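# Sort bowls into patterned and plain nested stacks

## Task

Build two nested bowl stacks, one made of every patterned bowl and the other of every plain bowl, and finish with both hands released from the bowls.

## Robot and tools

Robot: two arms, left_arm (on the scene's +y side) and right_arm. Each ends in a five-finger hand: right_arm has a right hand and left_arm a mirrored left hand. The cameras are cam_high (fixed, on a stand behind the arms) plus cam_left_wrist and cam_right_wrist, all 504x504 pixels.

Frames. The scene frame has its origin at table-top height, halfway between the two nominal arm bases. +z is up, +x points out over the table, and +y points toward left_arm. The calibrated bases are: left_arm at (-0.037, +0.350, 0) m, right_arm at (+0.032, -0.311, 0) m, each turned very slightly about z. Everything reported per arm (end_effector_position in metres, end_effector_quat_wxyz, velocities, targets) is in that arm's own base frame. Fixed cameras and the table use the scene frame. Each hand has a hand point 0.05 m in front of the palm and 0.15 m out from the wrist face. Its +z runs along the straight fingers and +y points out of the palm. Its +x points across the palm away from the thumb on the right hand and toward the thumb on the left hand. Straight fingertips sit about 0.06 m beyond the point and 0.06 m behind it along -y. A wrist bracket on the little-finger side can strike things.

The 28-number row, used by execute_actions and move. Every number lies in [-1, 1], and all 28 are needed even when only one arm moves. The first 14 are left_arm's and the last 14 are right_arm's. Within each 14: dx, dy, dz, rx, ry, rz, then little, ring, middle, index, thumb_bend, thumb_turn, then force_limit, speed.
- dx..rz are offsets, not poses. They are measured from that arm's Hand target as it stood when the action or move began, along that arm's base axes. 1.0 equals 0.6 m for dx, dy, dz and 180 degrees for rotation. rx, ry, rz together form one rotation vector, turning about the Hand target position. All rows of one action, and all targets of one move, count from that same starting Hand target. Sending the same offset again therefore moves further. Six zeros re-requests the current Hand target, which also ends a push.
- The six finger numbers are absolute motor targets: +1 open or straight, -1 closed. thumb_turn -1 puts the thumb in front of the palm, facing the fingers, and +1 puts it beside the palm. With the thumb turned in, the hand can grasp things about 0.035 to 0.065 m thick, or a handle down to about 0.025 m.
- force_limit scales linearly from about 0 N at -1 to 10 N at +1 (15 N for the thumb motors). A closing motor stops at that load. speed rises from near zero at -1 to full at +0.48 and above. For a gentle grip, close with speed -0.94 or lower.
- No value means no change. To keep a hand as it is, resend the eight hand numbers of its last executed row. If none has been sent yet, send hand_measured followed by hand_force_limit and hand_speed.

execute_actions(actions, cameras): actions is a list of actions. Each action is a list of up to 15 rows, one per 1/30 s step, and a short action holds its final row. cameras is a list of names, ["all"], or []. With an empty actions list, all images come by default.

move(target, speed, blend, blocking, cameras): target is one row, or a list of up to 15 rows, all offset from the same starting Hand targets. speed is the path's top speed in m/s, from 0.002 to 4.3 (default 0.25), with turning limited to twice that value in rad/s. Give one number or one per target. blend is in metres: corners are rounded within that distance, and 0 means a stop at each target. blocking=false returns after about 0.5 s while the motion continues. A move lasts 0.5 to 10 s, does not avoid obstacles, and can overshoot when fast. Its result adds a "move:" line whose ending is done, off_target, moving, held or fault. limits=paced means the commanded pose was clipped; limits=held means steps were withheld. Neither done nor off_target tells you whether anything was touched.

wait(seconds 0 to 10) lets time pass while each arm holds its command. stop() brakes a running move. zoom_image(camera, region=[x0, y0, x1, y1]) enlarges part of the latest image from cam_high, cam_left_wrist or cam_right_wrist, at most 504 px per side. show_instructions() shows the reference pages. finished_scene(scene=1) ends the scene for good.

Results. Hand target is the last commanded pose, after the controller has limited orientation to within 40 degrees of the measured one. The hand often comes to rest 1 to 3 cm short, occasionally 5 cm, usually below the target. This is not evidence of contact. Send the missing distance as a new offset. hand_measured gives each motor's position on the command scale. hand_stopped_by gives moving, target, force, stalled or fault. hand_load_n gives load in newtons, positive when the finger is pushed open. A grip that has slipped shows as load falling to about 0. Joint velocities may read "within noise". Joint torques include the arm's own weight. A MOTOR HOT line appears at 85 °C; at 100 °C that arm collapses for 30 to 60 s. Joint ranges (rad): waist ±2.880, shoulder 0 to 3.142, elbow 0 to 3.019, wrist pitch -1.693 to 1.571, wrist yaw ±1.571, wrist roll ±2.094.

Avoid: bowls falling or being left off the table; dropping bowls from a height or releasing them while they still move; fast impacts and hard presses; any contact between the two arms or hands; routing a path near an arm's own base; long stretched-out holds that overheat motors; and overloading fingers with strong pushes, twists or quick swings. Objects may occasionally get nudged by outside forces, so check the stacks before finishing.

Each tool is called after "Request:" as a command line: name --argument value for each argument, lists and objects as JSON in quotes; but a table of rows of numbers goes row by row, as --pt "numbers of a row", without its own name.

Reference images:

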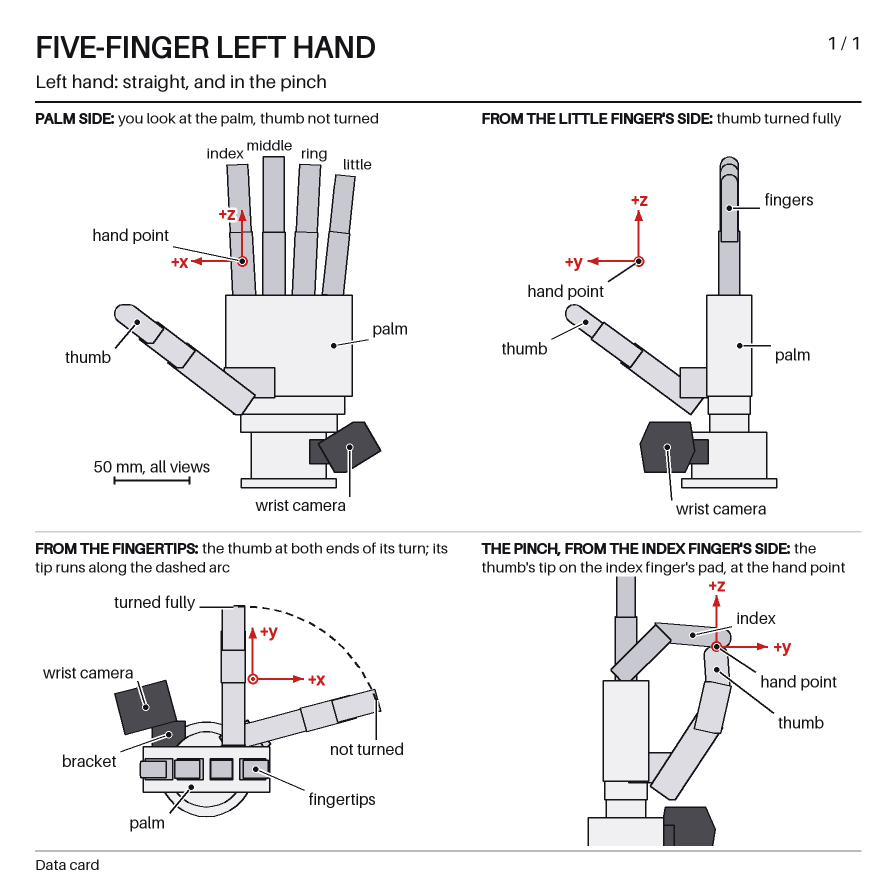

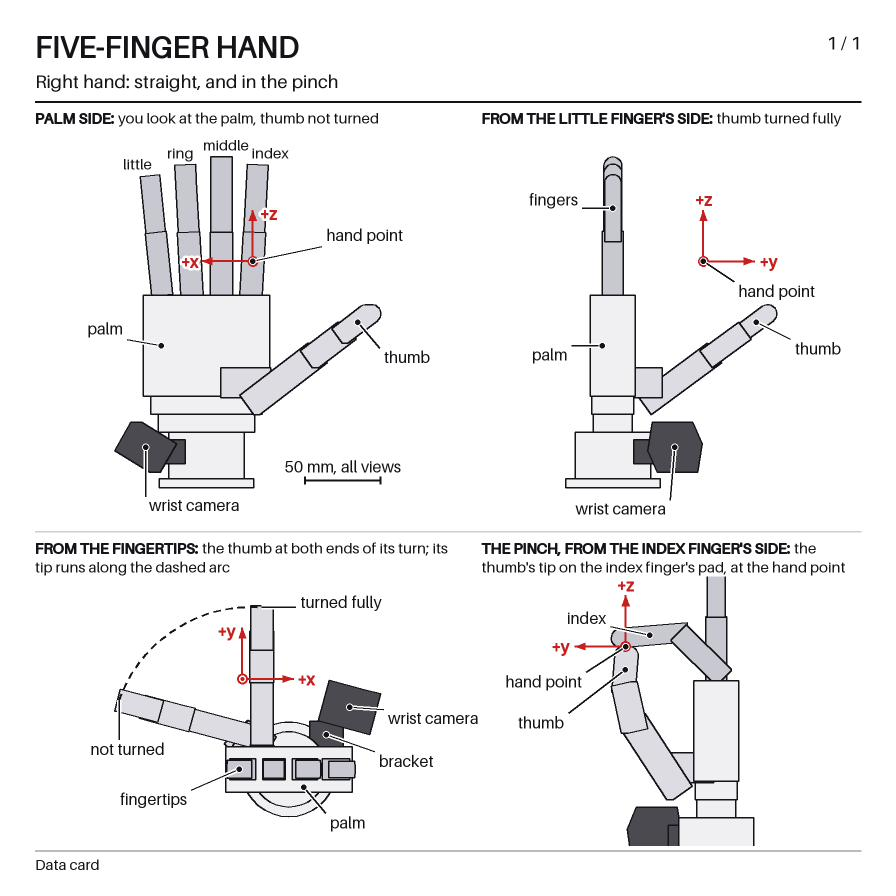

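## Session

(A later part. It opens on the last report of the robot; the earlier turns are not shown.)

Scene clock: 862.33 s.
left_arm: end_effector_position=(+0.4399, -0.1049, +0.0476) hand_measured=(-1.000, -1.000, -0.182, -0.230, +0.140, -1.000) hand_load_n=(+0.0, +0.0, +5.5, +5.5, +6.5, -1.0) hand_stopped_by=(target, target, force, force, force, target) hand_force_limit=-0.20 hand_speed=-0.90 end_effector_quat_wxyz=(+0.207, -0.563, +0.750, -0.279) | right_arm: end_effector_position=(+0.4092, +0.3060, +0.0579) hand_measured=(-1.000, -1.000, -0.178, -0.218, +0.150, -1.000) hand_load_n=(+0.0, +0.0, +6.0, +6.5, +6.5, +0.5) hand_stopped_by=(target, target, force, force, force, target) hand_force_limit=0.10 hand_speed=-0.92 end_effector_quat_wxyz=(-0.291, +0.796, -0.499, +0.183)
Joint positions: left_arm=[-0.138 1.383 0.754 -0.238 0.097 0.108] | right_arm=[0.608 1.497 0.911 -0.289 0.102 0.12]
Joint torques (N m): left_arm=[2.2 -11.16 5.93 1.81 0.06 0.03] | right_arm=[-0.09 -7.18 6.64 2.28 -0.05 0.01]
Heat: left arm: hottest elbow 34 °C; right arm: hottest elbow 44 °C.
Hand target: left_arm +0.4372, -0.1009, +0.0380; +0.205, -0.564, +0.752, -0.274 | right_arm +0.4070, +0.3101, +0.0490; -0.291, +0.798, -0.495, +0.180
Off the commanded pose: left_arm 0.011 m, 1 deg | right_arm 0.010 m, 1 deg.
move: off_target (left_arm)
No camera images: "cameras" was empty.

Request:
move --pt "0 0 0 0 0 0 -1 -1 0.65 0.5 0.5 -1 -0.2 -0.5 0 0 0 0 0 0 -1 -1 0.65 0.5 0.5 -1 0.1 -0.5" --pt "0 0 0.12 0 0 0 -1 -1 0.65 0.5 0.5 -1 -0.2 -0.5 0 0 0.11 0 0 0 -1 -1 0.65 0.5 0.5 -1 0.1 -0.5" --pt "0 0 0.12 0.0375 0.128 0 -1 -1 0.1 0.1 0.5 -1 -0.2 -0.5 0 0 0.11 -0.0591 0.1195 0 -1 -1 0.1 0.1 0.5 -1 0.1 -0.5" --cameras '["all"]' --speed 0.12

Scene clock: 922.27 s.
left_arm: end_effector_position=(+0.4207, -0.0945, +0.0991) hand_measured=(-1.000, -1.000, +0.100, +0.100, +0.500, -1.000) hand_load_n=(+0.0, +0.0, +0.0, +0.0, +0.0, +0.0) hand_stopped_by=(target, target, target, target, target, target) hand_force_limit=-0.20 hand_speed=-0.50 end_effector_quat_wxyz=(+0.075, -0.603, +0.787, -0.104) | right_arm: end_effector_position=(+0.3863, +0.3043, +0.1025) hand_measured=(-1.000, -1.000, +0.100, +0.100, +0.500, -1.000) hand_load_n=(+0.0, +0.0, +0.5, +0.0, +0.0, +0.0) hand_stopped_by=(target, target, target, target, target, target) hand_force_limit=0.10 hand_speed=-0.50 end_effector_quat_wxyz=(-0.106, +0.848, -0.515, +0.068)
Joint positions: left_arm=[-0.148 1.514 1.142 -0.944 0.036 0.11] | right_arm=[0.606 1.645 1.31 -0.986 0.037 0.121]
Joint torques (N m): left_arm=[0.85 -13.92 10.45 0.05 -0.08 0.04] | right_arm=[-2.73 -9.17 11.66 0.25 -0.09 0.05]
Heat: left arm: hottest elbow 35 °C; right arm: hottest elbow 40 °C.
Hand target: left_arm +0.4372, -0.1010, +0.1101; +0.084, -0.594, +0.792, -0.111 | right_arm +0.4070, +0.3101, +0.1151; -0.118, +0.842, -0.522, +0.073
Off the commanded pose: left_arm 0.021 m, 2 deg | right_arm 0.025 m, 2 deg.
move: off_target (left_arm, right_arm); target 3's new numbers were sent with right_arm's hand 0.025 m and 2 deg from that target
camera_calibration:
cam_left_wrist: T_world_to_cam=[[0.831021, -0.486124, 0.270346, -0.425196], [-0.555855, -0.707665, 0.436161, 0.124983], [-0.0207134, -0.512732, -0.858299, 0.161212], [0, 0, 0, 1]] pos_world=[0.426159, -0.035593, 0.198805]
cam_right_wrist: T_world_to_cam=[[-0.702518, -0.664721, -0.254194, 0.501171], [-0.700094, 0.581357, 0.4146, 0.0557503], [-0.127816, 0.469224, -0.87378, 0.1131], [0, 0, 0, 1]] pos_world=[0.405568, 0.247659, 0.203105]

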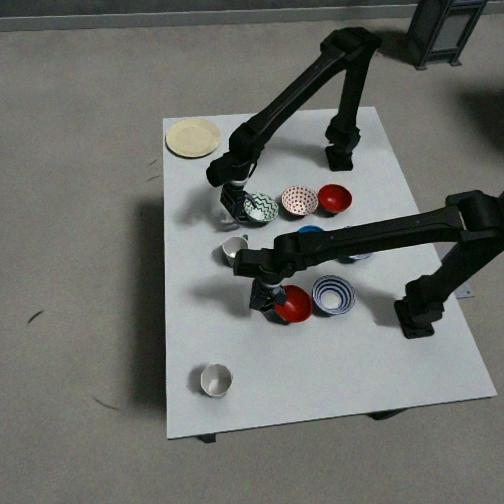

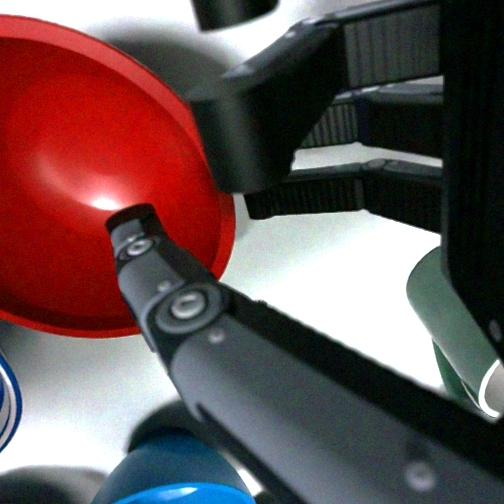

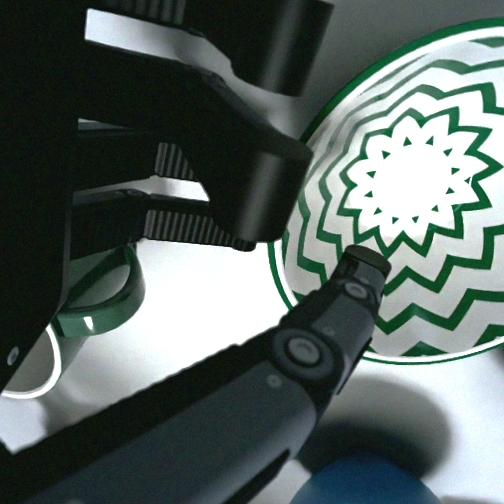

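Request:
zoom_image --camera "cam_right_wrist" --region '[254, 0, 504, 250]'

Request:
zoom_image --camera "cam_right_wrist" --region '[254, 200, 504, 450]'

Request:
zoom_image --camera "cam_left_wrist" --region '[0, 0, 260, 260]'

Request:
zoom_image --camera "cam_left_wrist" --region '[0, 180, 260, 440]'

Scaled by 2.016 from the camera's 504x504 image, which has a finer 720x720 frame.

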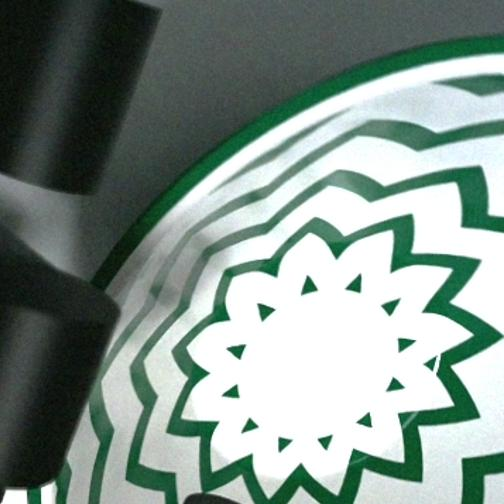

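Scaled by 2.016 from the camera's 504x504 image, which has a finer 720x720 frame.

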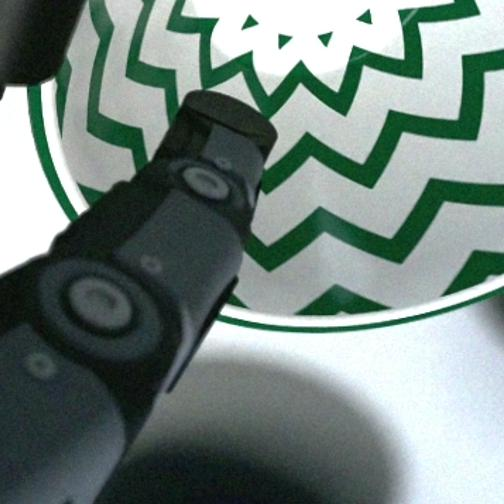

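Scaled by 1.938 from the camera's 504x504 image, which has a finer 720x720 frame.

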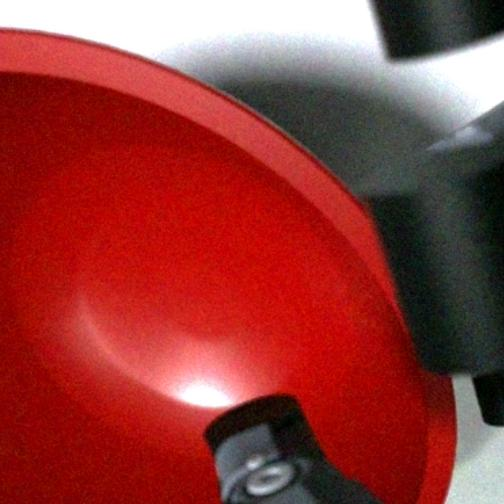

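Scaled by 1.938 from the camera's 504x504 image, which has a finer 720x720 frame.

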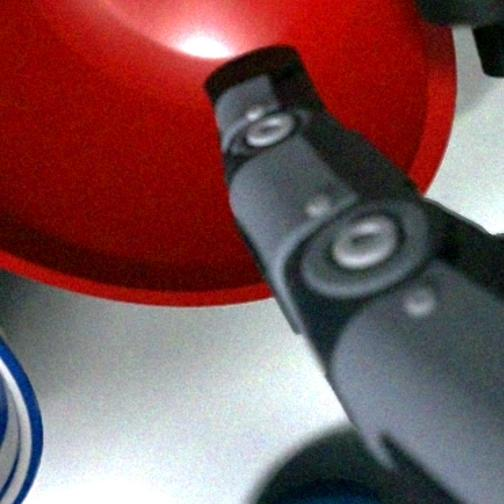

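Request:
move --target '[0.029, -0.011, -0.025, 0, 0, 0, -1, -1, 0.2, 0.2, 0.5, -1, -0.2, -0.5, 0.023, -0.0017, -0.025, 0, 0, 0, -1, -1, 0.2, 0.2, 0.5, -1, 0.1, -0.5]' --cameras '["cam_left_wrist", "cam_right_wrist"]' --speed 0.1

Scene clock: 1088.33 s.
left_arm: end_effector_position=(+0.4318, -0.0993, +0.0837) hand_measured=(-1.000, -1.000, +0.200, +0.200, +0.500, -1.000) hand_load_n=(+0.0, +0.0, +0.0, +0.5, +0.0, +0.0) hand_stopped_by=(target, target, target, target, target, target) hand_force_limit=-0.20 hand_speed=-0.50 end_effector_quat_wxyz=(+0.068, -0.601, +0.790, -0.095) | right_arm: end_effector_position=(+0.3947, +0.2996, +0.0868) hand_measured=(-1.000, -1.000, +0.200, +0.200, +0.500, -1.000) hand_load_n=(+0.0, +0.0, +0.0, +0.0, +0.0, +0.0) hand_stopped_by=(target, target, target, target, target, target) hand_force_limit=0.10 hand_speed=-0.50 end_effector_quat_wxyz=(-0.095, +0.846, -0.521, +0.062)
Joint positions: left_arm=[-0.156 1.574 1.169 -0.933 0.034 0.11] | right_arm=[0.588 1.686 1.319 -0.979 0.034 0.117]
Joint torques (N m): left_arm=[0.97 -15.09 10.47 0.81 -0.09 -0.04] | right_arm=[-1.9 -9.88 11.54 1.06 -0.11 -0.09]
Heat: left arm: hottest elbow 43 °C; right arm: hottest elbow 47 °C.
Hand target: left_arm +0.4547, -0.1074, +0.0951; +0.084, -0.594, +0.792, -0.111 | right_arm +0.4208, +0.3091, +0.1000; -0.118, +0.842, -0.522, +0.073
Off the commanded pose: left_arm 0.027 m, 3 deg | right_arm 0.031 m, 3 deg.
move: off_target (left_arm, right_arm)
camera_calibration:
cam_left_wrist: T_world_to_cam=[[0.832936, -0.493754, 0.249849, -0.432533], [-0.551689, -0.705791, 0.444408, 0.132203], [-0.0430875, -0.508002, -0.860277, 0.156017], [0, 0, 0, 1]] pos_world=[0.43993, -0.0410005, 0.183534]
cam_right_wrist: T_world_to_cam=[[-0.717037, -0.657899, -0.230277, 0.501618], [-0.682638, 0.595999, 0.422836, 0.0587792], [-0.140938, 0.460385, -0.87646, 0.110748], [0, 0, 0, 1]] pos_world=[0.415412, 0.243994, 0.187723]
Images, in order (width x height): cam_left_wrist 504x504, cam_right_wrist 504x504.

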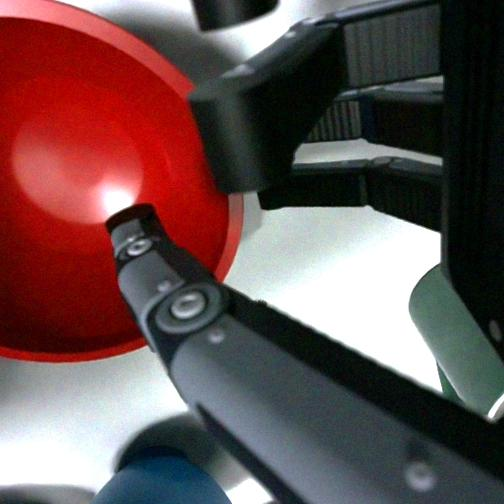

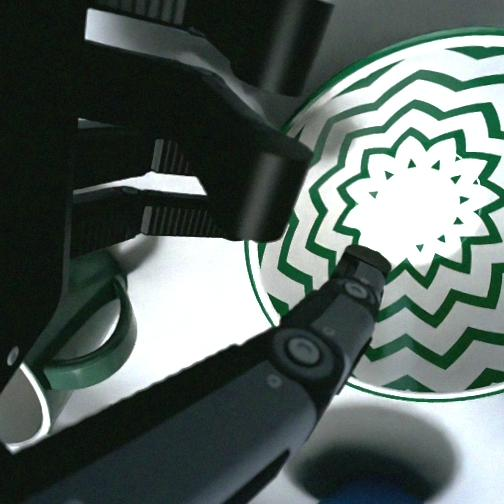

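Request:
zoom_image --camera "cam_right_wrist" --region '[140, 130, 400, 390]'

Request:
zoom_image --camera "cam_left_wrist" --region '[100, 60, 360, 320]'

Scaled by 1.938 from the camera's 504x504 image, which has a finer 720x720 frame.

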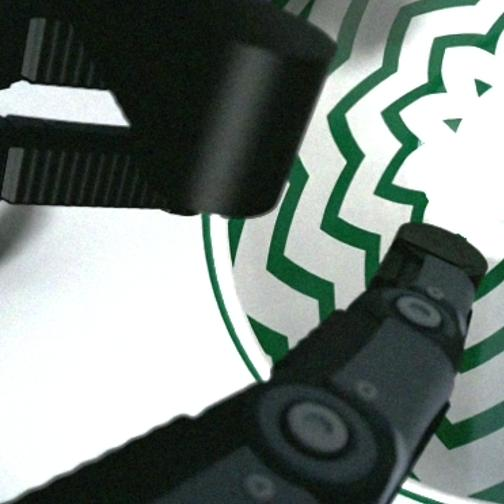

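Scaled by 1.938 from the camera's 504x504 image, which has a finer 720x720 frame.

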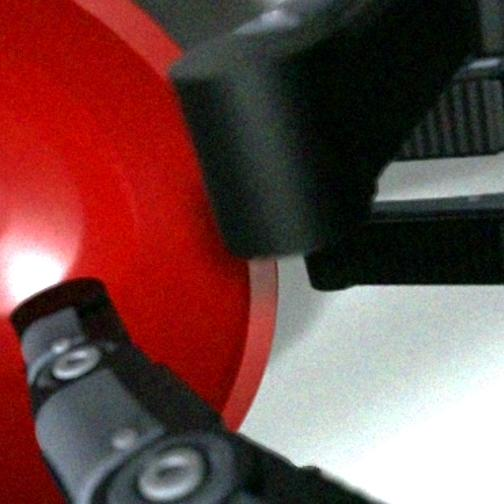

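Request:
move --target '[0.023, 0.0, -0.022, 0, 0, 0, -1, -1, 0.2, 0.2, 0.5, -1, -0.2, -0.5, 0.025, 0.013, -0.005, 0, 0, 0, -1, -1, 0.2, 0.2, 0.5, -1, 0.1, -0.5]' --cameras '["cam_left_wrist", "cam_right_wrist"]' --speed 0.1

Scene clock: 1158.50 s.
left_arm: end_effector_position=(+0.4454, -0.1015, +0.0718) hand_measured=(-1.000, -1.000, +0.200, +0.200, +0.500, -1.000) hand_load_n=(+0.0, +0.0, +0.0, +0.0, +0.0, +0.0) hand_stopped_by=(target, target, target, target, target, target) hand_force_limit=-0.20 hand_speed=-0.50 end_effector_quat_wxyz=(+0.068, -0.601, +0.790, -0.096) | right_arm: end_effector_position=(+0.4111, +0.3099, +0.0856) hand_measured=(-1.000, -1.000, +0.200, +0.200, +0.500, -1.000) hand_load_n=(+0.0, +0.0, +0.0, +0.0, +0.0, +0.0) hand_stopped_by=(target, target, target, target, target, target) hand_force_limit=0.10 hand_speed=-0.50 end_effector_quat_wxyz=(-0.099, +0.846, -0.520, +0.064)
Joint positions: left_arm=[-0.156 1.619 1.19 -0.907 0.034 0.11] | right_arm=[0.586 1.727 1.371 -0.979 0.033 0.114]
Joint torques (N m): left_arm=[1.32 -16.26 10.44 0.84 -0.05 0] | right_arm=[-2.2 -10.34 11.59 0.83 -0.12 -0.08]
Heat: left arm: hottest elbow 43 °C; right arm: hottest elbow 53 °C.
Hand target: left_arm +0.4684, -0.1074, +0.0819; +0.084, -0.594, +0.792, -0.111 | right_arm +0.4358, +0.3170, +0.0971; -0.118, +0.841, -0.522, +0.073
Off the commanded pose: left_arm 0.026 m, 3 deg | right_arm 0.028 m, 2 deg.
move: off_target (left_arm, right_arm)
camera_calibration:
cam_left_wrist: T_world_to_cam=[[0.832472, -0.493655, 0.251587, -0.441863], [-0.552515, -0.705648, 0.443608, 0.143875], [-0.0414572, -0.508297, -0.860184, 0.144607], [0, 0, 0, 1]] pos_world=[0.453326, -0.0430998, 0.171732]
cam_right_wrist: T_world_to_cam=[[-0.713701, -0.65802, -0.240082, 0.519326], [-0.68737, 0.592021, 0.420753, 0.0677448], [-0.13473, 0.465318, -0.87483, 0.103034], [0, 0, 0, 1]] pos_world=[0.431091, 0.253677, 0.186314]
Images, in order (width x height): cam_left_wrist 504x504, cam_right_wrist 504x504.

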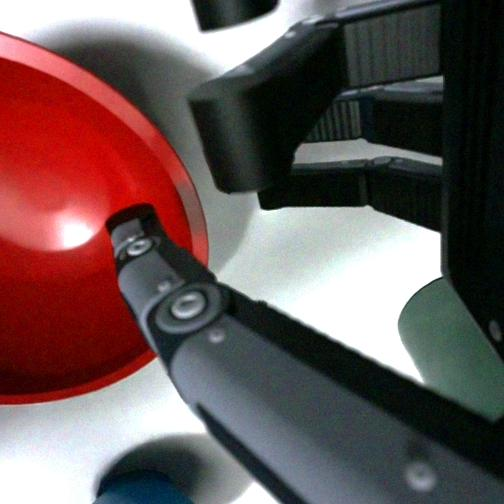

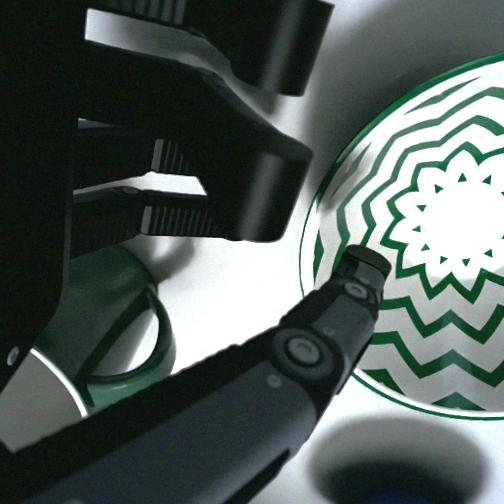

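Request:
move --target '[-0.0097, 0.003, -0.037, 0, 0, 0, -1, -1, 0.2, 0.2, 0.5, -1, -0.2, -0.5, -0.0135, -0.0067, -0.037, 0, 0, 0, -1, -1, 0.2, 0.2, 0.5, -1, 0.1, -0.5]' --cameras '["cam_left_wrist", "cam_right_wrist"]' --speed 0.1

Scene clock: 1184.17 s.
left_arm: end_effector_position=(+0.4614, -0.1040, +0.0693) hand_measured=(-1.000, -1.000, +0.200, +0.200, +0.500, -1.000) hand_load_n=(+0.0, +0.0, +0.0, +0.0, +0.0, +0.0) hand_stopped_by=(target, target, target, target, target, target) hand_force_limit=-0.20 hand_speed=-0.50 end_effector_quat_wxyz=(+0.087, -0.599, +0.788, -0.115) | right_arm: end_effector_position=(+0.4231, +0.3178, +0.0864) hand_measured=(-1.000, -1.000, +0.200, +0.200, +0.500, -1.000) hand_load_n=(+0.0, +0.0, +0.0, +0.0, -0.5, +0.0) hand_stopped_by=(target, target, target, target, target, target) hand_force_limit=0.10 hand_speed=-0.50 end_effector_quat_wxyz=(-0.123, +0.843, -0.519, +0.075)
Joint positions: left_arm=[-0.156 1.626 1.19 -0.847 0.034 0.11] | right_arm=[0.586 1.727 1.371 -0.927 0.033 0.114]
Joint torques (N m): left_arm=[1.38 -15.27 6.89 0.83 -0.03 0.04] | right_arm=[-2.02 -10.34 6.94 1.36 -0.11 -0.05]
Heat: left arm: hottest elbow 47 °C; right arm: hottest elbow 51 °C.
Hand target: left_arm +0.4627, -0.1057, +0.0597; +0.084, -0.594, +0.792, -0.111 | right_arm +0.4277, +0.3129, +0.0749; -0.118, +0.841, -0.522, +0.073
Off the commanded pose: left_arm 0.010 m, 1 deg | right_arm 0.013 m, 1 deg.
move: off_target (right_arm)
camera_calibration:
cam_left_wrist: T_world_to_cam=[[0.817897, -0.491436, 0.299225, -0.452062], [-0.575352, -0.702, 0.41972, 0.164656], [0.00379015, -0.515448, -0.856913, 0.119872], [0, 0, 0, 1]] pos_world=[0.464021, -0.0447831, 0.168878]
cam_right_wrist: T_world_to_cam=[[-0.702177, -0.650319, -0.289884, 0.530319], [-0.705394, 0.580052, 0.407381, 0.0835657], [-0.09678, 0.490536, -0.86603, 0.0768772], [0, 0, 0, 1]] pos_world=[0.438765, 0.258693, 0.186266]
Images, in order (width x height): cam_left_wrist 504x504, cam_right_wrist 504x504.

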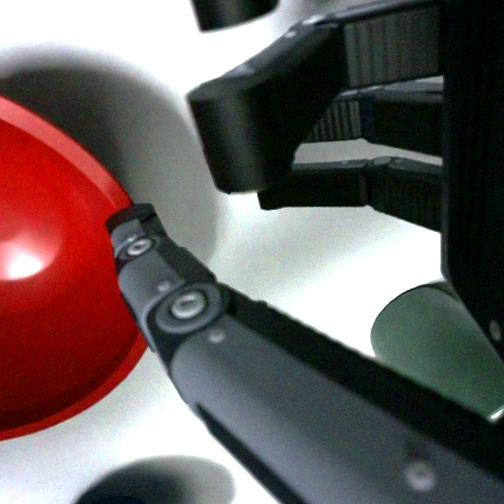

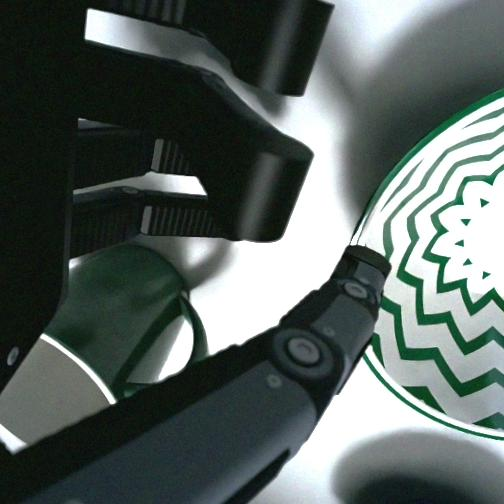

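Request:
move --target '[-0.041, 0.012, 0, 0, 0, 0, -1, -1, 0.2, 0.2, 0.5, -1, -0.2, -0.5, -0.039, -0.019, 0, 0, 0, 0, -1, -1, 0.2, 0.2, 0.5, -1, 0.1, -0.5]' --cameras '["cam_left_wrist", "cam_right_wrist"]' --speed 0.1

Scene clock: 1208.70 s.
left_arm: end_effector_position=(+0.4398, -0.1003, +0.0621) hand_measured=(-1.000, -1.000, +0.200, +0.200, +0.500, -1.000) hand_load_n=(+0.0, +0.0, +0.0, +0.0, +0.0, +0.0) hand_stopped_by=(target, target, target, target, target, target) hand_force_limit=-0.20 hand_speed=-0.50 end_effector_quat_wxyz=(+0.082, -0.598, +0.790, -0.110) | right_arm: end_effector_position=(+0.3991, +0.3019, +0.0647) hand_measured=(-1.000, -1.000, +0.200, +0.200, +0.500, -1.000) hand_load_n=(+0.0, +0.5, +0.0, +0.0, +0.0, +0.0) hand_stopped_by=(target, target, target, target, target, target) hand_force_limit=0.10 hand_speed=-0.50 end_effector_quat_wxyz=(-0.103, +0.845, -0.520, +0.066)
Joint positions: left_arm=[-0.156 1.591 1.126 -0.832 0.034 0.114] | right_arm=[0.586 1.708 1.285 -0.905 0.033 0.114]
Joint torques (N m): left_arm=[1.79 -16.62 6.06 0.9 0.04 0.06] | right_arm=[-1.49 -13.86 6.86 1.2 -0.04 0.02]
Heat: left arm: hottest elbow 44 °C; right arm: hottest elbow 47 °C.
Hand target: left_arm +0.4380, -0.0984, +0.0597; +0.084, -0.594, +0.792, -0.111 | right_arm +0.4043, +0.3015, +0.0749; -0.118, +0.841, -0.522, +0.073
Off the commanded pose: left_arm 0.004 m, 1 deg | right_arm 0.011 m, 2 deg.
move: off_target (right_arm)
camera_calibration:
cam_left_wrist: T_world_to_cam=[[0.819705, -0.495641, 0.287096, -0.43096], [-0.572711, -0.701069, 0.424859, 0.156393], [-0.00930396, -0.512682, -0.858528, 0.121853], [0, 0, 0, 1]] pos_world=[0.443961, -0.0414876, 0.161896]
cam_right_wrist: T_world_to_cam=[[-0.712089, -0.656896, -0.247826, 0.500023], [-0.690169, 0.59017, 0.418768, 0.0747322], [-0.128828, 0.469242, -0.873622, 0.0833133], [0, 0, 0, 1]] pos_world=[0.418372, 0.245264, 0.165407]
Images, in order (width x height): cam_left_wrist 504x504, cam_right_wrist 504x504.

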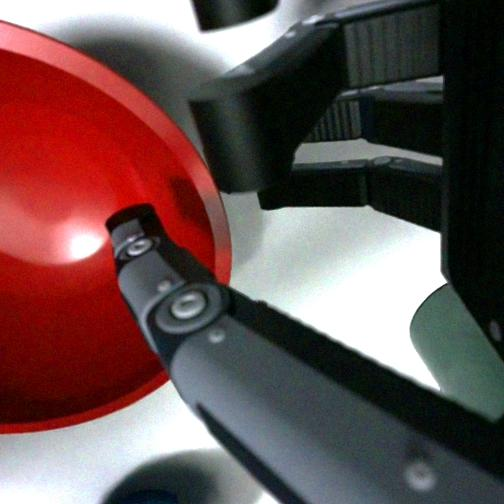

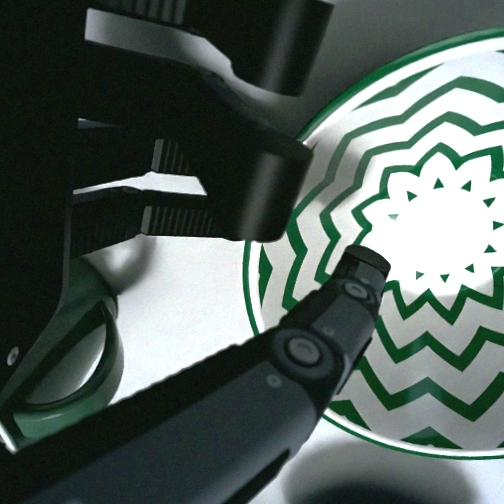

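Request:
move --target '[-0.005, 0.008, -0.043, 0, 0, 0, -1, -1, 0.2, 0.2, 0.5, -1, -0.2, -0.5, 0.0, -0.01, -0.027, 0, 0, 0, -1, -1, 0.2, 0.2, 0.5, -1, 0.1, -0.5]' --cameras '["cam_left_wrist", "cam_right_wrist"]' --speed 0.08

Scene clock: 1259.73 s.
left_arm: end_effector_position=(+0.4386, -0.0987, +0.0470) hand_measured=(-1.000, -1.000, +0.200, +0.200, +0.500, -1.000) hand_load_n=(+0.0, +0.0, +0.0, +0.0, +0.0, +0.0) hand_stopped_by=(target, target, target, target, target, target) hand_force_limit=-0.20 hand_speed=-0.50 end_effector_quat_wxyz=(+0.091, -0.594, +0.790, -0.119) | right_arm: end_effector_position=(+0.3983, +0.3005, +0.0543) hand_measured=(-1.000, -1.000, +0.200, +0.200, +0.500, -1.000) hand_load_n=(+0.0, +0.0, +0.0, +0.0, +0.0, +0.0) hand_stopped_by=(target, target, target, target, target, target) hand_force_limit=0.10 hand_speed=-0.50 end_effector_quat_wxyz=(-0.109, +0.845, -0.519, +0.069)
Joint positions: left_arm=[-0.153 1.591 1.081 -0.762 0.036 0.123] | right_arm=[0.585 1.708 1.255 -0.862 0.032 0.113]
Joint torques (N m): left_arm=[2.08 -14.45 5.83 0.92 0.1 0.05] | right_arm=[-2.32 -11.99 6.56 1.37 -0.12 -0.07]
Heat: left arm: hottest elbow 39 °C; right arm: hottest elbow 44 °C.
Hand target: left_arm +0.4350, -0.0937, +0.0340; +0.084, -0.594, +0.792, -0.111 | right_arm +0.4043, +0.2955, +0.0587; -0.118, +0.841, -0.522, +0.073
Off the commanded pose: left_arm 0.014 m, 1 deg | right_arm 0.009 m, 1 deg.
move: off_target (left_arm)
camera_calibration:
cam_left_wrist: T_world_to_cam=[[0.809392, -0.499822, 0.308321, -0.421734], [-0.587211, -0.696164, 0.412963, 0.170681], [0.00823399, -0.515299, -0.856971, 0.101671], [0, 0, 0, 1]] pos_world=[0.440736, -0.0395787, 0.146674]
cam_right_wrist: T_world_to_cam=[[-0.709326, -0.655139, -0.260093, 0.495088], [-0.694675, 0.587168, 0.415524, 0.0823425], [-0.119507, 0.475422, -0.871603, 0.0691164], [0, 0, 0, 1]] pos_world=[0.416641, 0.243143, 0.154796]
Images, in order (width x height): cam_left_wrist 504x504, cam_right_wrist 504x504.

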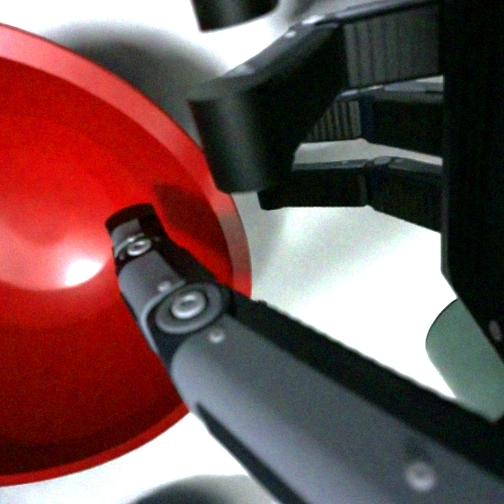

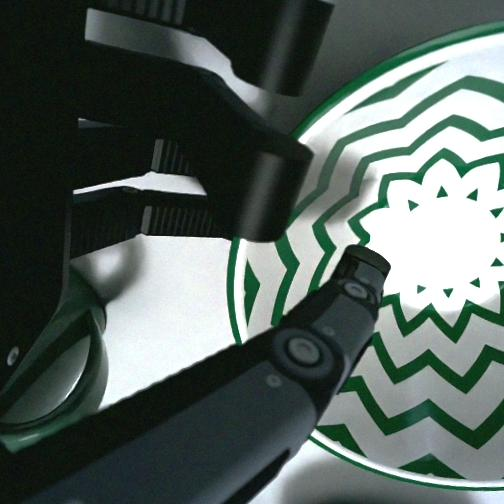

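Request:
move --target '[0, 0, 0, 0, 0, 0, -1, -1, -0.5, -0.5, -0.15, -1, -0.2, -0.9, 0, 0, 0, 0, 0, 0, -1, -1, -0.5, -0.5, -0.15, -1, -0.2, -0.9]' --cameras '["cam_left_wrist", "cam_right_wrist"]' --speed 0.08

Scene clock: 1273.97 s.
left_arm: end_effector_position=(+0.4385, -0.0987, +0.0460) hand_measured=(-1.000, -1.000, -0.208, -0.282, +0.254, -1.000) hand_load_n=(+0.5, +0.0, +4.0, +6.0, +7.0, -1.5) hand_stopped_by=(target, target, force, force, force, target) hand_force_limit=-0.20 hand_speed=-0.90 end_effector_quat_wxyz=(+0.090, -0.594, +0.791, -0.118) | right_arm: end_effector_position=(+0.3988, +0.3007, +0.0544) hand_measured=(-1.000, -1.000, -0.198, -0.274, +0.280, -1.000) hand_load_n=(+0.0, +0.0, +6.0, +4.0, +7.0, +0.5) hand_stopped_by=(target, target, force, force, force, target) hand_force_limit=-0.20 hand_speed=-0.90 end_effector_quat_wxyz=(-0.110, +0.845, -0.519, +0.069)
Joint positions: left_arm=[-0.153 1.594 1.081 -0.762 0.036 0.124] | right_arm=[0.585 1.708 1.255 -0.86 0.032 0.111]
Joint torques (N m): left_arm=[2.26 -14.74 5.81 1.01 0.08 0.05] | right_arm=[-2.32 -11.81 6.58 1.21 -0.11 -0.06]
Heat: left arm: hottest elbow 38 °C; right arm: hottest elbow 42 °C.
Hand target: left_arm +0.4351, -0.0938, +0.0339; +0.084, -0.594, +0.792, -0.111 | right_arm +0.4044, +0.2955, +0.0587; -0.118, +0.841, -0.522, +0.073
Off the commanded pose: left_arm 0.013 m, 1 deg | right_arm 0.009 m, 1 deg.
move: off_target (left_arm)
camera_calibration:
cam_left_wrist: T_world_to_cam=[[0.809368, -0.500877, 0.306667, -0.421385], [-0.58727, -0.695594, 0.413838, 0.171137], [0.00603363, -0.515044, -0.857142, 0.10182], [0, 0, 0, 1]] pos_world=[0.440944, -0.0395788, 0.145676]
cam_right_wrist: T_world_to_cam=[[-0.707915, -0.655978, -0.261819, 0.495246], [-0.696268, 0.585894, 0.414655, 0.0835999], [-0.118606, 0.475837, -0.8715, 0.0686117], [0, 0, 0, 1]] pos_world=[0.416938, 0.243241, 0.154795]
Images, in order (width x height): cam_left_wrist 504x504, cam_right_wrist 504x504.

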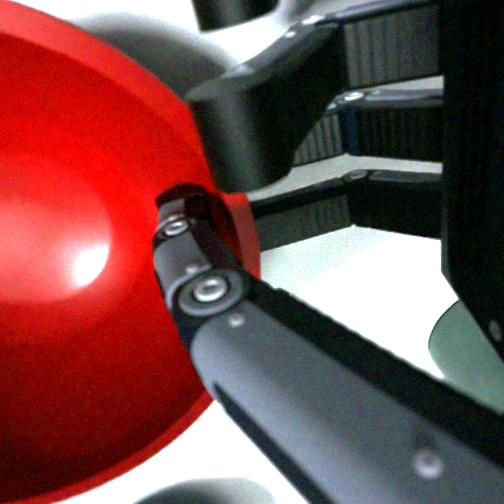

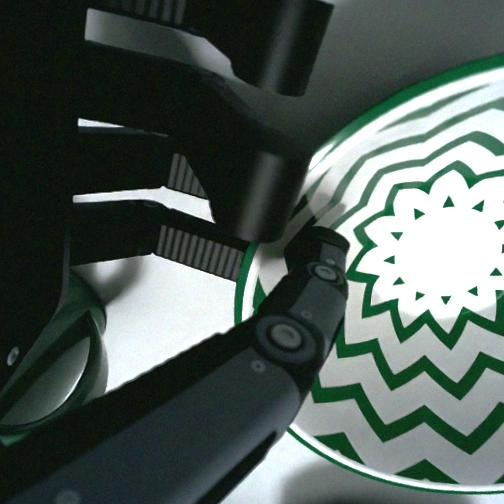

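Request:
move --pt "0 0 0 0 0 0 -1 -1 -0.5 -0.5 -0.15 -1 -0.2 -0.9 0 0 0 0 0 0 -1 -1 -0.6 -0.6 -0.2 -1 0.2 -0.9" --pt "0 0 0 0 0 0 -1 -1 -0.5 -0.5 -0.15 -1 -0.2 -0.9 0.034 0.024 0.1 0 0 0 -1 -1 -0.6 -0.6 -0.2 -1 0.2 -0.9" --pt "0 0 0 0 0 0 -1 -1 -0.5 -0.5 -0.15 -1 -0.2 -0.9 0.034 0.024 0.17 0 0 0 -1 -1 -0.6 -0.6 -0.2 -1 0.2 -0.9" --cameras '["all"]' --speed 0.08 --blend 0.02

Scene clock: 1301.37 s.
left_arm: end_effector_position=(+0.4385, -0.0987, +0.0460) hand_measured=(-1.000, -1.000, -0.208, -0.282, +0.254, -1.000) hand_load_n=(+0.5, +0.5, +4.0, +5.5, +7.0, -1.5) hand_stopped_by=(target, target, force, force, force, target) hand_force_limit=-0.20 hand_speed=-0.90 end_effector_quat_wxyz=(+0.090, -0.594, +0.791, -0.118) | right_arm: end_effector_position=(+0.4028, +0.3033, +0.1184) hand_measured=(-1.000, -1.000, -0.204, -0.280, +0.278, -1.000) hand_load_n=(+0.0, +0.0, +9.5, +6.0, +13.0, +2.0) hand_stopped_by=(target, target, force, force, force, target) hand_force_limit=0.20 hand_speed=-0.90 end_effector_quat_wxyz=(-0.080, +0.848, -0.520, +0.055)
Joint positions: left_arm=[-0.153 1.594 1.081 -0.762 0.036 0.124] | right_arm=[0.585 1.705 1.431 -1.106 0.032 0.111]
Joint torques (N m): left_arm=[2.26 -14.51 5.85 0.92 0.07 0.05] | right_arm=[-2.14 -14.27 12.42 -0.05 -0.08 -0.03]
Heat: left arm: hottest elbow 37 °C; right arm: hottest elbow 41 °C.
Hand target: left_arm +0.4351, -0.0938, +0.0339; +0.084, -0.594, +0.792, -0.111 | right_arm +0.4247, +0.3099, +0.1607; -0.118, +0.841, -0.522, +0.073
Off the commanded pose: left_arm 0.013 m, 1 deg | right_arm 0.048 m, 5 deg.
move: off_target (left_arm, right_arm); blend cut to 0 m at target 1
camera_calibration:
cam_left_wrist: T_world_to_cam=[[0.809368, -0.500877, 0.306667, -0.421385], [-0.58727, -0.695594, 0.413838, 0.171137], [0.00603363, -0.515044, -0.857142, 0.10182], [0, 0, 0, 1]] pos_world=[0.440944, -0.0395788, 0.145676]
cam_right_wrist: T_world_to_cam=[[-0.720621, -0.664427, -0.198098, 0.516663], [-0.672871, 0.601306, 0.430901, 0.0422774], [-0.167184, 0.44381, -0.880387, 0.153928], [0, 0, 0, 1]] pos_world=[0.4265, 0.249548, 0.219649]

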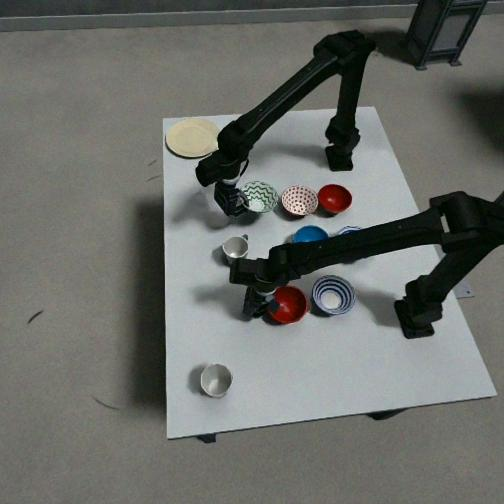

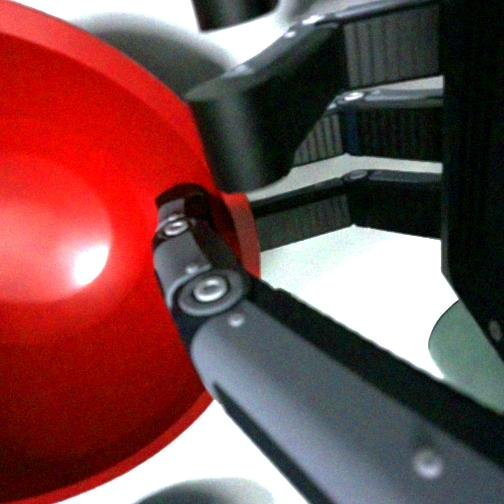

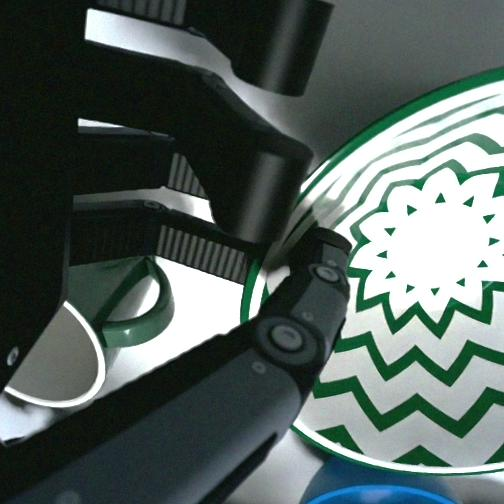

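Request:
zoom_image --camera "cam_high" --region '[190, 140, 370, 320]'

Scaled by 2.800 from the camera's 504x504 image, which has a finer 720x720 frame.

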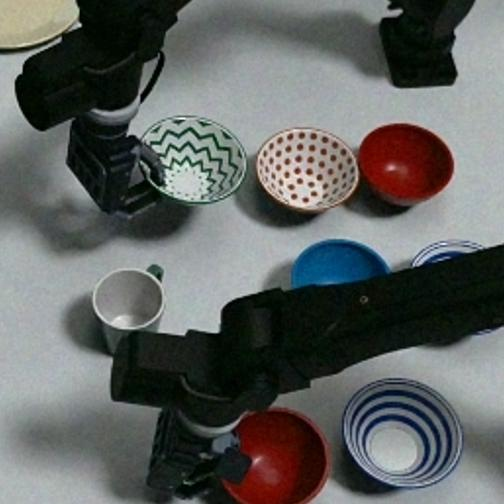

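Request:
move --pt "0 0 0 0 0 0 -1 -1 -0.5 -0.5 -0.15 -1 -0.2 -0.9 0 0 0.06 0 0 0 -1 -1 -0.6 -0.6 -0.2 -1 0.2 -0.9" --pt "0 0 0 0 0 0 -1 -1 -0.5 -0.5 -0.15 -1 -0.2 -0.9 -0.133 -0.027 0.06 0 0 0 -1 -1 -0.6 -0.6 -0.2 -1 0.2 -0.9" --cameras '["cam_high", "cam_right_wrist"]' --speed 0.1 --blend 0.02

Scene clock: 1353.13 s.
left_arm: end_effector_position=(+0.4385, -0.0987, +0.0460) hand_measured=(-1.000, -1.000, -0.208, -0.282, +0.254, -1.000) hand_load_n=(+0.0, +0.0, +4.0, +5.5, +6.5, -1.5) hand_stopped_by=(target, target, force, force, force, target) hand_force_limit=-0.20 hand_speed=-0.90 end_effector_quat_wxyz=(+0.090, -0.594, +0.791, -0.118) | right_arm: end_effector_position=(+0.3479, +0.2896, +0.1823) hand_measured=(-1.000, -1.000, -0.204, -0.280, +0.278, -1.000) hand_load_n=(+0.0, +0.0, +9.5, +6.0, +13.0, +2.5) hand_stopped_by=(target, target, force, force, force, target) hand_force_limit=0.20 hand_speed=-0.90 end_effector_quat_wxyz=(-0.101, +0.843, -0.524, +0.067)
Joint positions: left_arm=[-0.153 1.594 1.081 -0.762 0.036 0.124] | right_arm=[0.627 1.5 1.354 -1.186 0.047 0.163]
Joint torques (N m): left_arm=[2.26 -14.68 5.82 0.98 0.08 0.05] | right_arm=[0.03 -11.34 7.99 0.76 0.01 0.11]
Heat: left arm: hottest elbow 36 °C; right arm: hottest elbow 52 °C.
Hand target: left_arm +0.4351, -0.0938, +0.0339; +0.084, -0.594, +0.792, -0.111 | right_arm +0.3449, +0.2936, +0.1966; -0.118, +0.841, -0.522, +0.073
Off the commanded pose: left_arm 0.013 m, 1 deg | right_arm 0.015 m, 2 deg.
move: off_target (left_arm, right_arm); blend cut to 0.0181 m at target 1
camera_calibration:
cam_right_wrist: T_world_to_cam=[[-0.718731, -0.650581, -0.245295, 0.48468], [-0.684046, 0.598459, 0.417045, -0.00667713], [-0.124522, 0.467537, -0.875159, 0.184467], [0, 0, 0, 1]] pos_world=[0.366757, 0.233074, 0.283113]
Images, in order (width x height): cam_high 504x504, cam_right_wrist 504x504.

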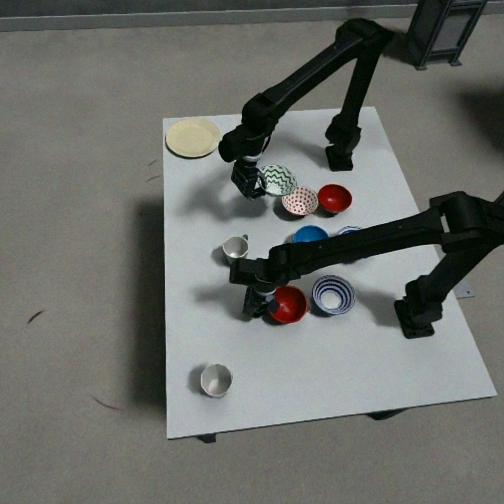

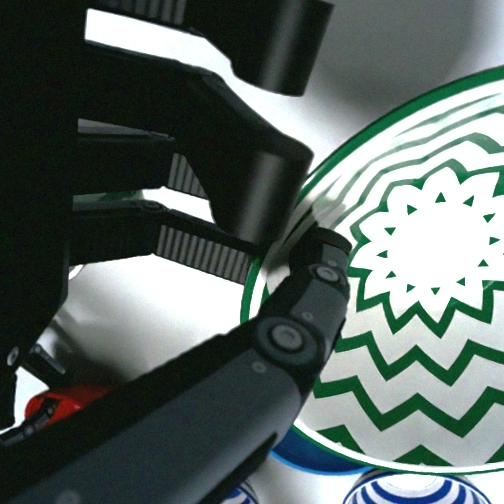

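Request:
move --target '[0, 0, 0, 0, 0, 0, -1, -1, -0.5, -0.5, -0.15, -1, -0.2, -0.9, -0.158, -0.028, -0.02, 0, 0, 0, -1, -1, -0.6, -0.6, -0.2, -1, 0.2, -0.9]' --cameras '["cam_high", "cam_right_wrist"]' --speed 0.1

Request:
zoom_image --camera "cam_high" --region '[220, 120, 370, 270]'

Scene clock: 1365.17 s.
left_arm: end_effector_position=(+0.4385, -0.0987, +0.0460) hand_measured=(-1.000, -1.000, -0.208, -0.282, +0.254, -1.000) hand_load_n=(+0.0, +0.0, +4.0, +5.5, +7.0, -1.5) hand_stopped_by=(target, target, force, force, force, target) hand_force_limit=-0.20 hand_speed=-0.90 end_effector_quat_wxyz=(+0.090, -0.594, +0.791, -0.118) | right_arm: end_effector_position=(+0.2519, +0.2721, +0.1754) hand_measured=(-1.000, -1.000, -0.204, -0.280, +0.278, -1.000) hand_load_n=(+0.0, +0.0, +9.5, +5.5, +13.0, +2.0) hand_stopped_by=(target, target, force, force, force, target) hand_force_limit=0.20 hand_speed=-0.90 end_effector_quat_wxyz=(-0.101, +0.843, -0.524, +0.070)
Joint positions: left_arm=[-0.153 1.594 1.081 -0.762 0.036 0.124] | right_arm=[0.742 1.279 1.116 -1.174 0.079 0.276]
Joint torques (N m): left_arm=[2.14 -14.56 5.81 1.01 0.08 0.04] | right_arm=[0.21 -8.23 7.91 0.95 0.02 0.09]
Heat: left arm: hottest elbow 36 °C; right arm: hottest elbow 50 °C.
Hand target: left_arm +0.4351, -0.0938, +0.0339; +0.084, -0.594, +0.792, -0.111 | right_arm +0.2501, +0.2769, +0.1846; -0.118, +0.841, -0.522, +0.073
Off the commanded pose: left_arm 0.013 m, 1 deg | right_arm 0.011 m, 2 deg.
move: off_target (left_arm, right_arm)
camera_calibration:
cam_right_wrist: T_world_to_cam=[[-0.718779, -0.649798, -0.247223, 0.402729], [-0.684834, 0.600457, 0.412859, -0.0585563], [-0.119828, 0.466061, -0.8766, 0.174168], [0, 0, 0, 1]] pos_world=[0.270242, 0.21568, 0.276415]
Images, in order (width x height): cam_high 504x504, cam_right_wrist 504x504.

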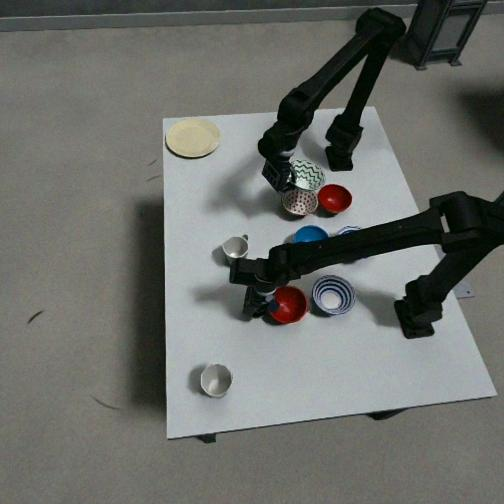

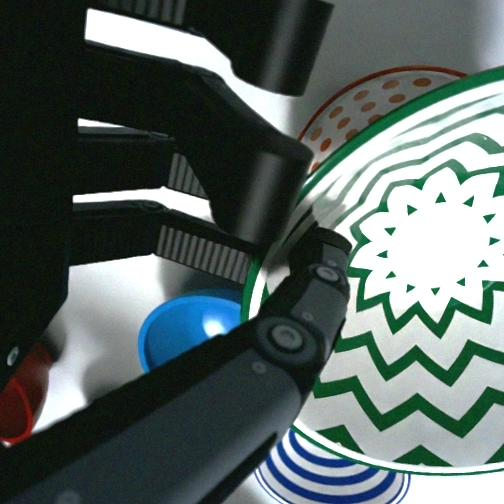

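Scaled by 3.360 from the camera's 504x504 image, which has a finer 720x720 frame.

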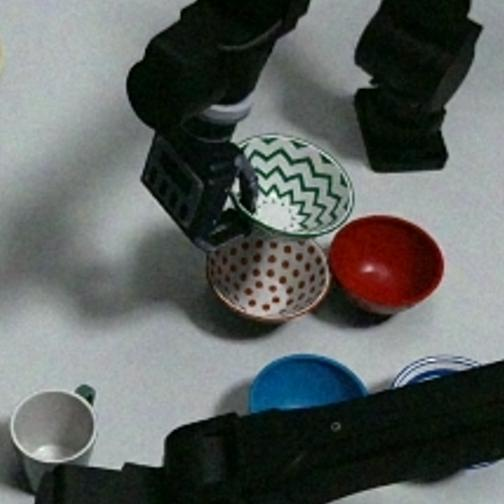

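Request:
zoom_image --camera "cam_right_wrist" --region '[270, 40, 504, 274]'

Scaled by 2.154 from the camera's 504x504 image, which has a finer 720x720 frame.

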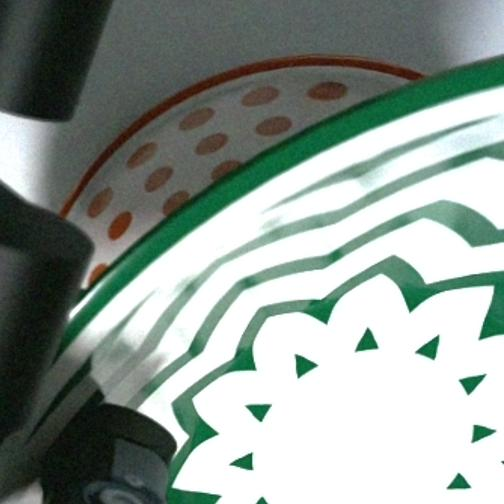

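Request:
move --target '[0, 0, 0, 0, 0, 0, -1, -1, -0.5, -0.5, -0.15, -1, -0.2, -0.9, 0.005, 0.001, -0.09, 0, 0, 0, -1, -1, -0.6, -0.6, -0.2, -1, 0.2, -0.9]' --cameras '["cam_high", "cam_right_wrist"]' --speed 0.07

Request:
zoom_image --camera "cam_high" --region '[220, 120, 370, 270]'

Scene clock: 1426.93 s.
left_arm: end_effector_position=(+0.4385, -0.0987, +0.0460) hand_measured=(-1.000, -1.000, -0.208, -0.282, +0.254, -1.000) hand_load_n=(+0.0, +0.0, +4.0, +5.5, +7.0, -1.5) hand_stopped_by=(target, target, force, force, force, target) hand_force_limit=-0.20 hand_speed=-0.90 end_effector_quat_wxyz=(+0.090, -0.594, +0.791, -0.118) | right_arm: end_effector_position=(+0.2526, +0.2727, +0.1321) hand_measured=(-1.000, -1.000, -0.204, -0.280, +0.278, -1.000) hand_load_n=(+0.0, +0.0, +9.5, +5.5, +13.0, +2.0) hand_stopped_by=(target, target, force, force, force, target) hand_force_limit=0.20 hand_speed=-0.90 end_effector_quat_wxyz=(-0.115, +0.841, -0.524, +0.073)
Joint positions: left_arm=[-0.153 1.594 1.081 -0.762 0.036 0.124] | right_arm=[0.742 1.287 1.005 -1.027 0.079 0.276]
Joint torques (N m): left_arm=[2.2 -14.62 5.85 0.95 0.07 0.04] | right_arm=[-0.21 -5.66 7.69 1.09 0 0.05]
Heat: left arm: hottest elbow 36 °C; right arm: hottest elbow 44 °C.
Hand target: left_arm +0.4351, -0.0938, +0.0339; +0.084, -0.594, +0.792, -0.111 | right_arm +0.2531, +0.2775, +0.1306; -0.118, +0.842, -0.522, +0.073
Off the commanded pose: left_arm 0.013 m, 1 deg | right_arm 0.005 m, 0 deg.
move: off_target (left_arm)
camera_calibration:
cam_right_wrist: T_world_to_cam=[[-0.713667, -0.644459, -0.274503, 0.393798], [-0.693091, 0.59287, 0.410036, -0.0361216], [-0.101506, 0.482885, -0.869781, 0.125864], [0, 0, 0, 1]] pos_world=[0.268781, 0.214424, 0.232384]
Images, in order (width x height): cam_high 504x504, cam_right_wrist 504x504.

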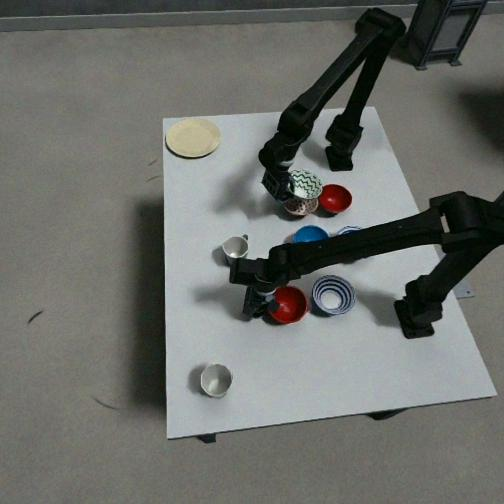

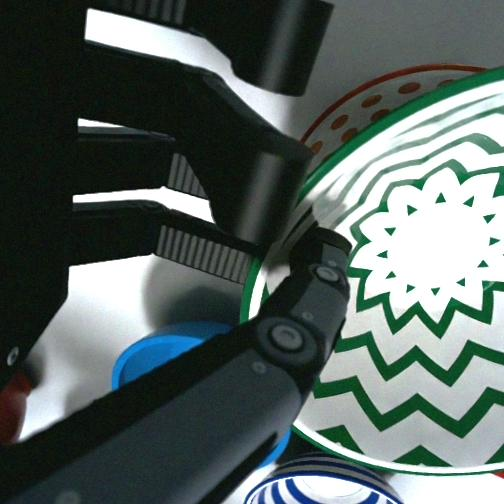

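Scaled by 3.360 from the camera's 504x504 image, which has a finer 720x720 frame.

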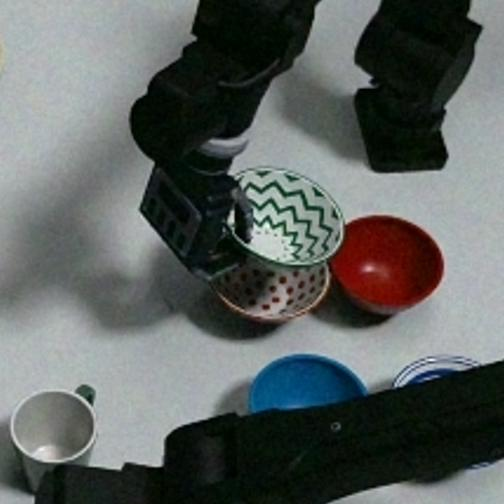

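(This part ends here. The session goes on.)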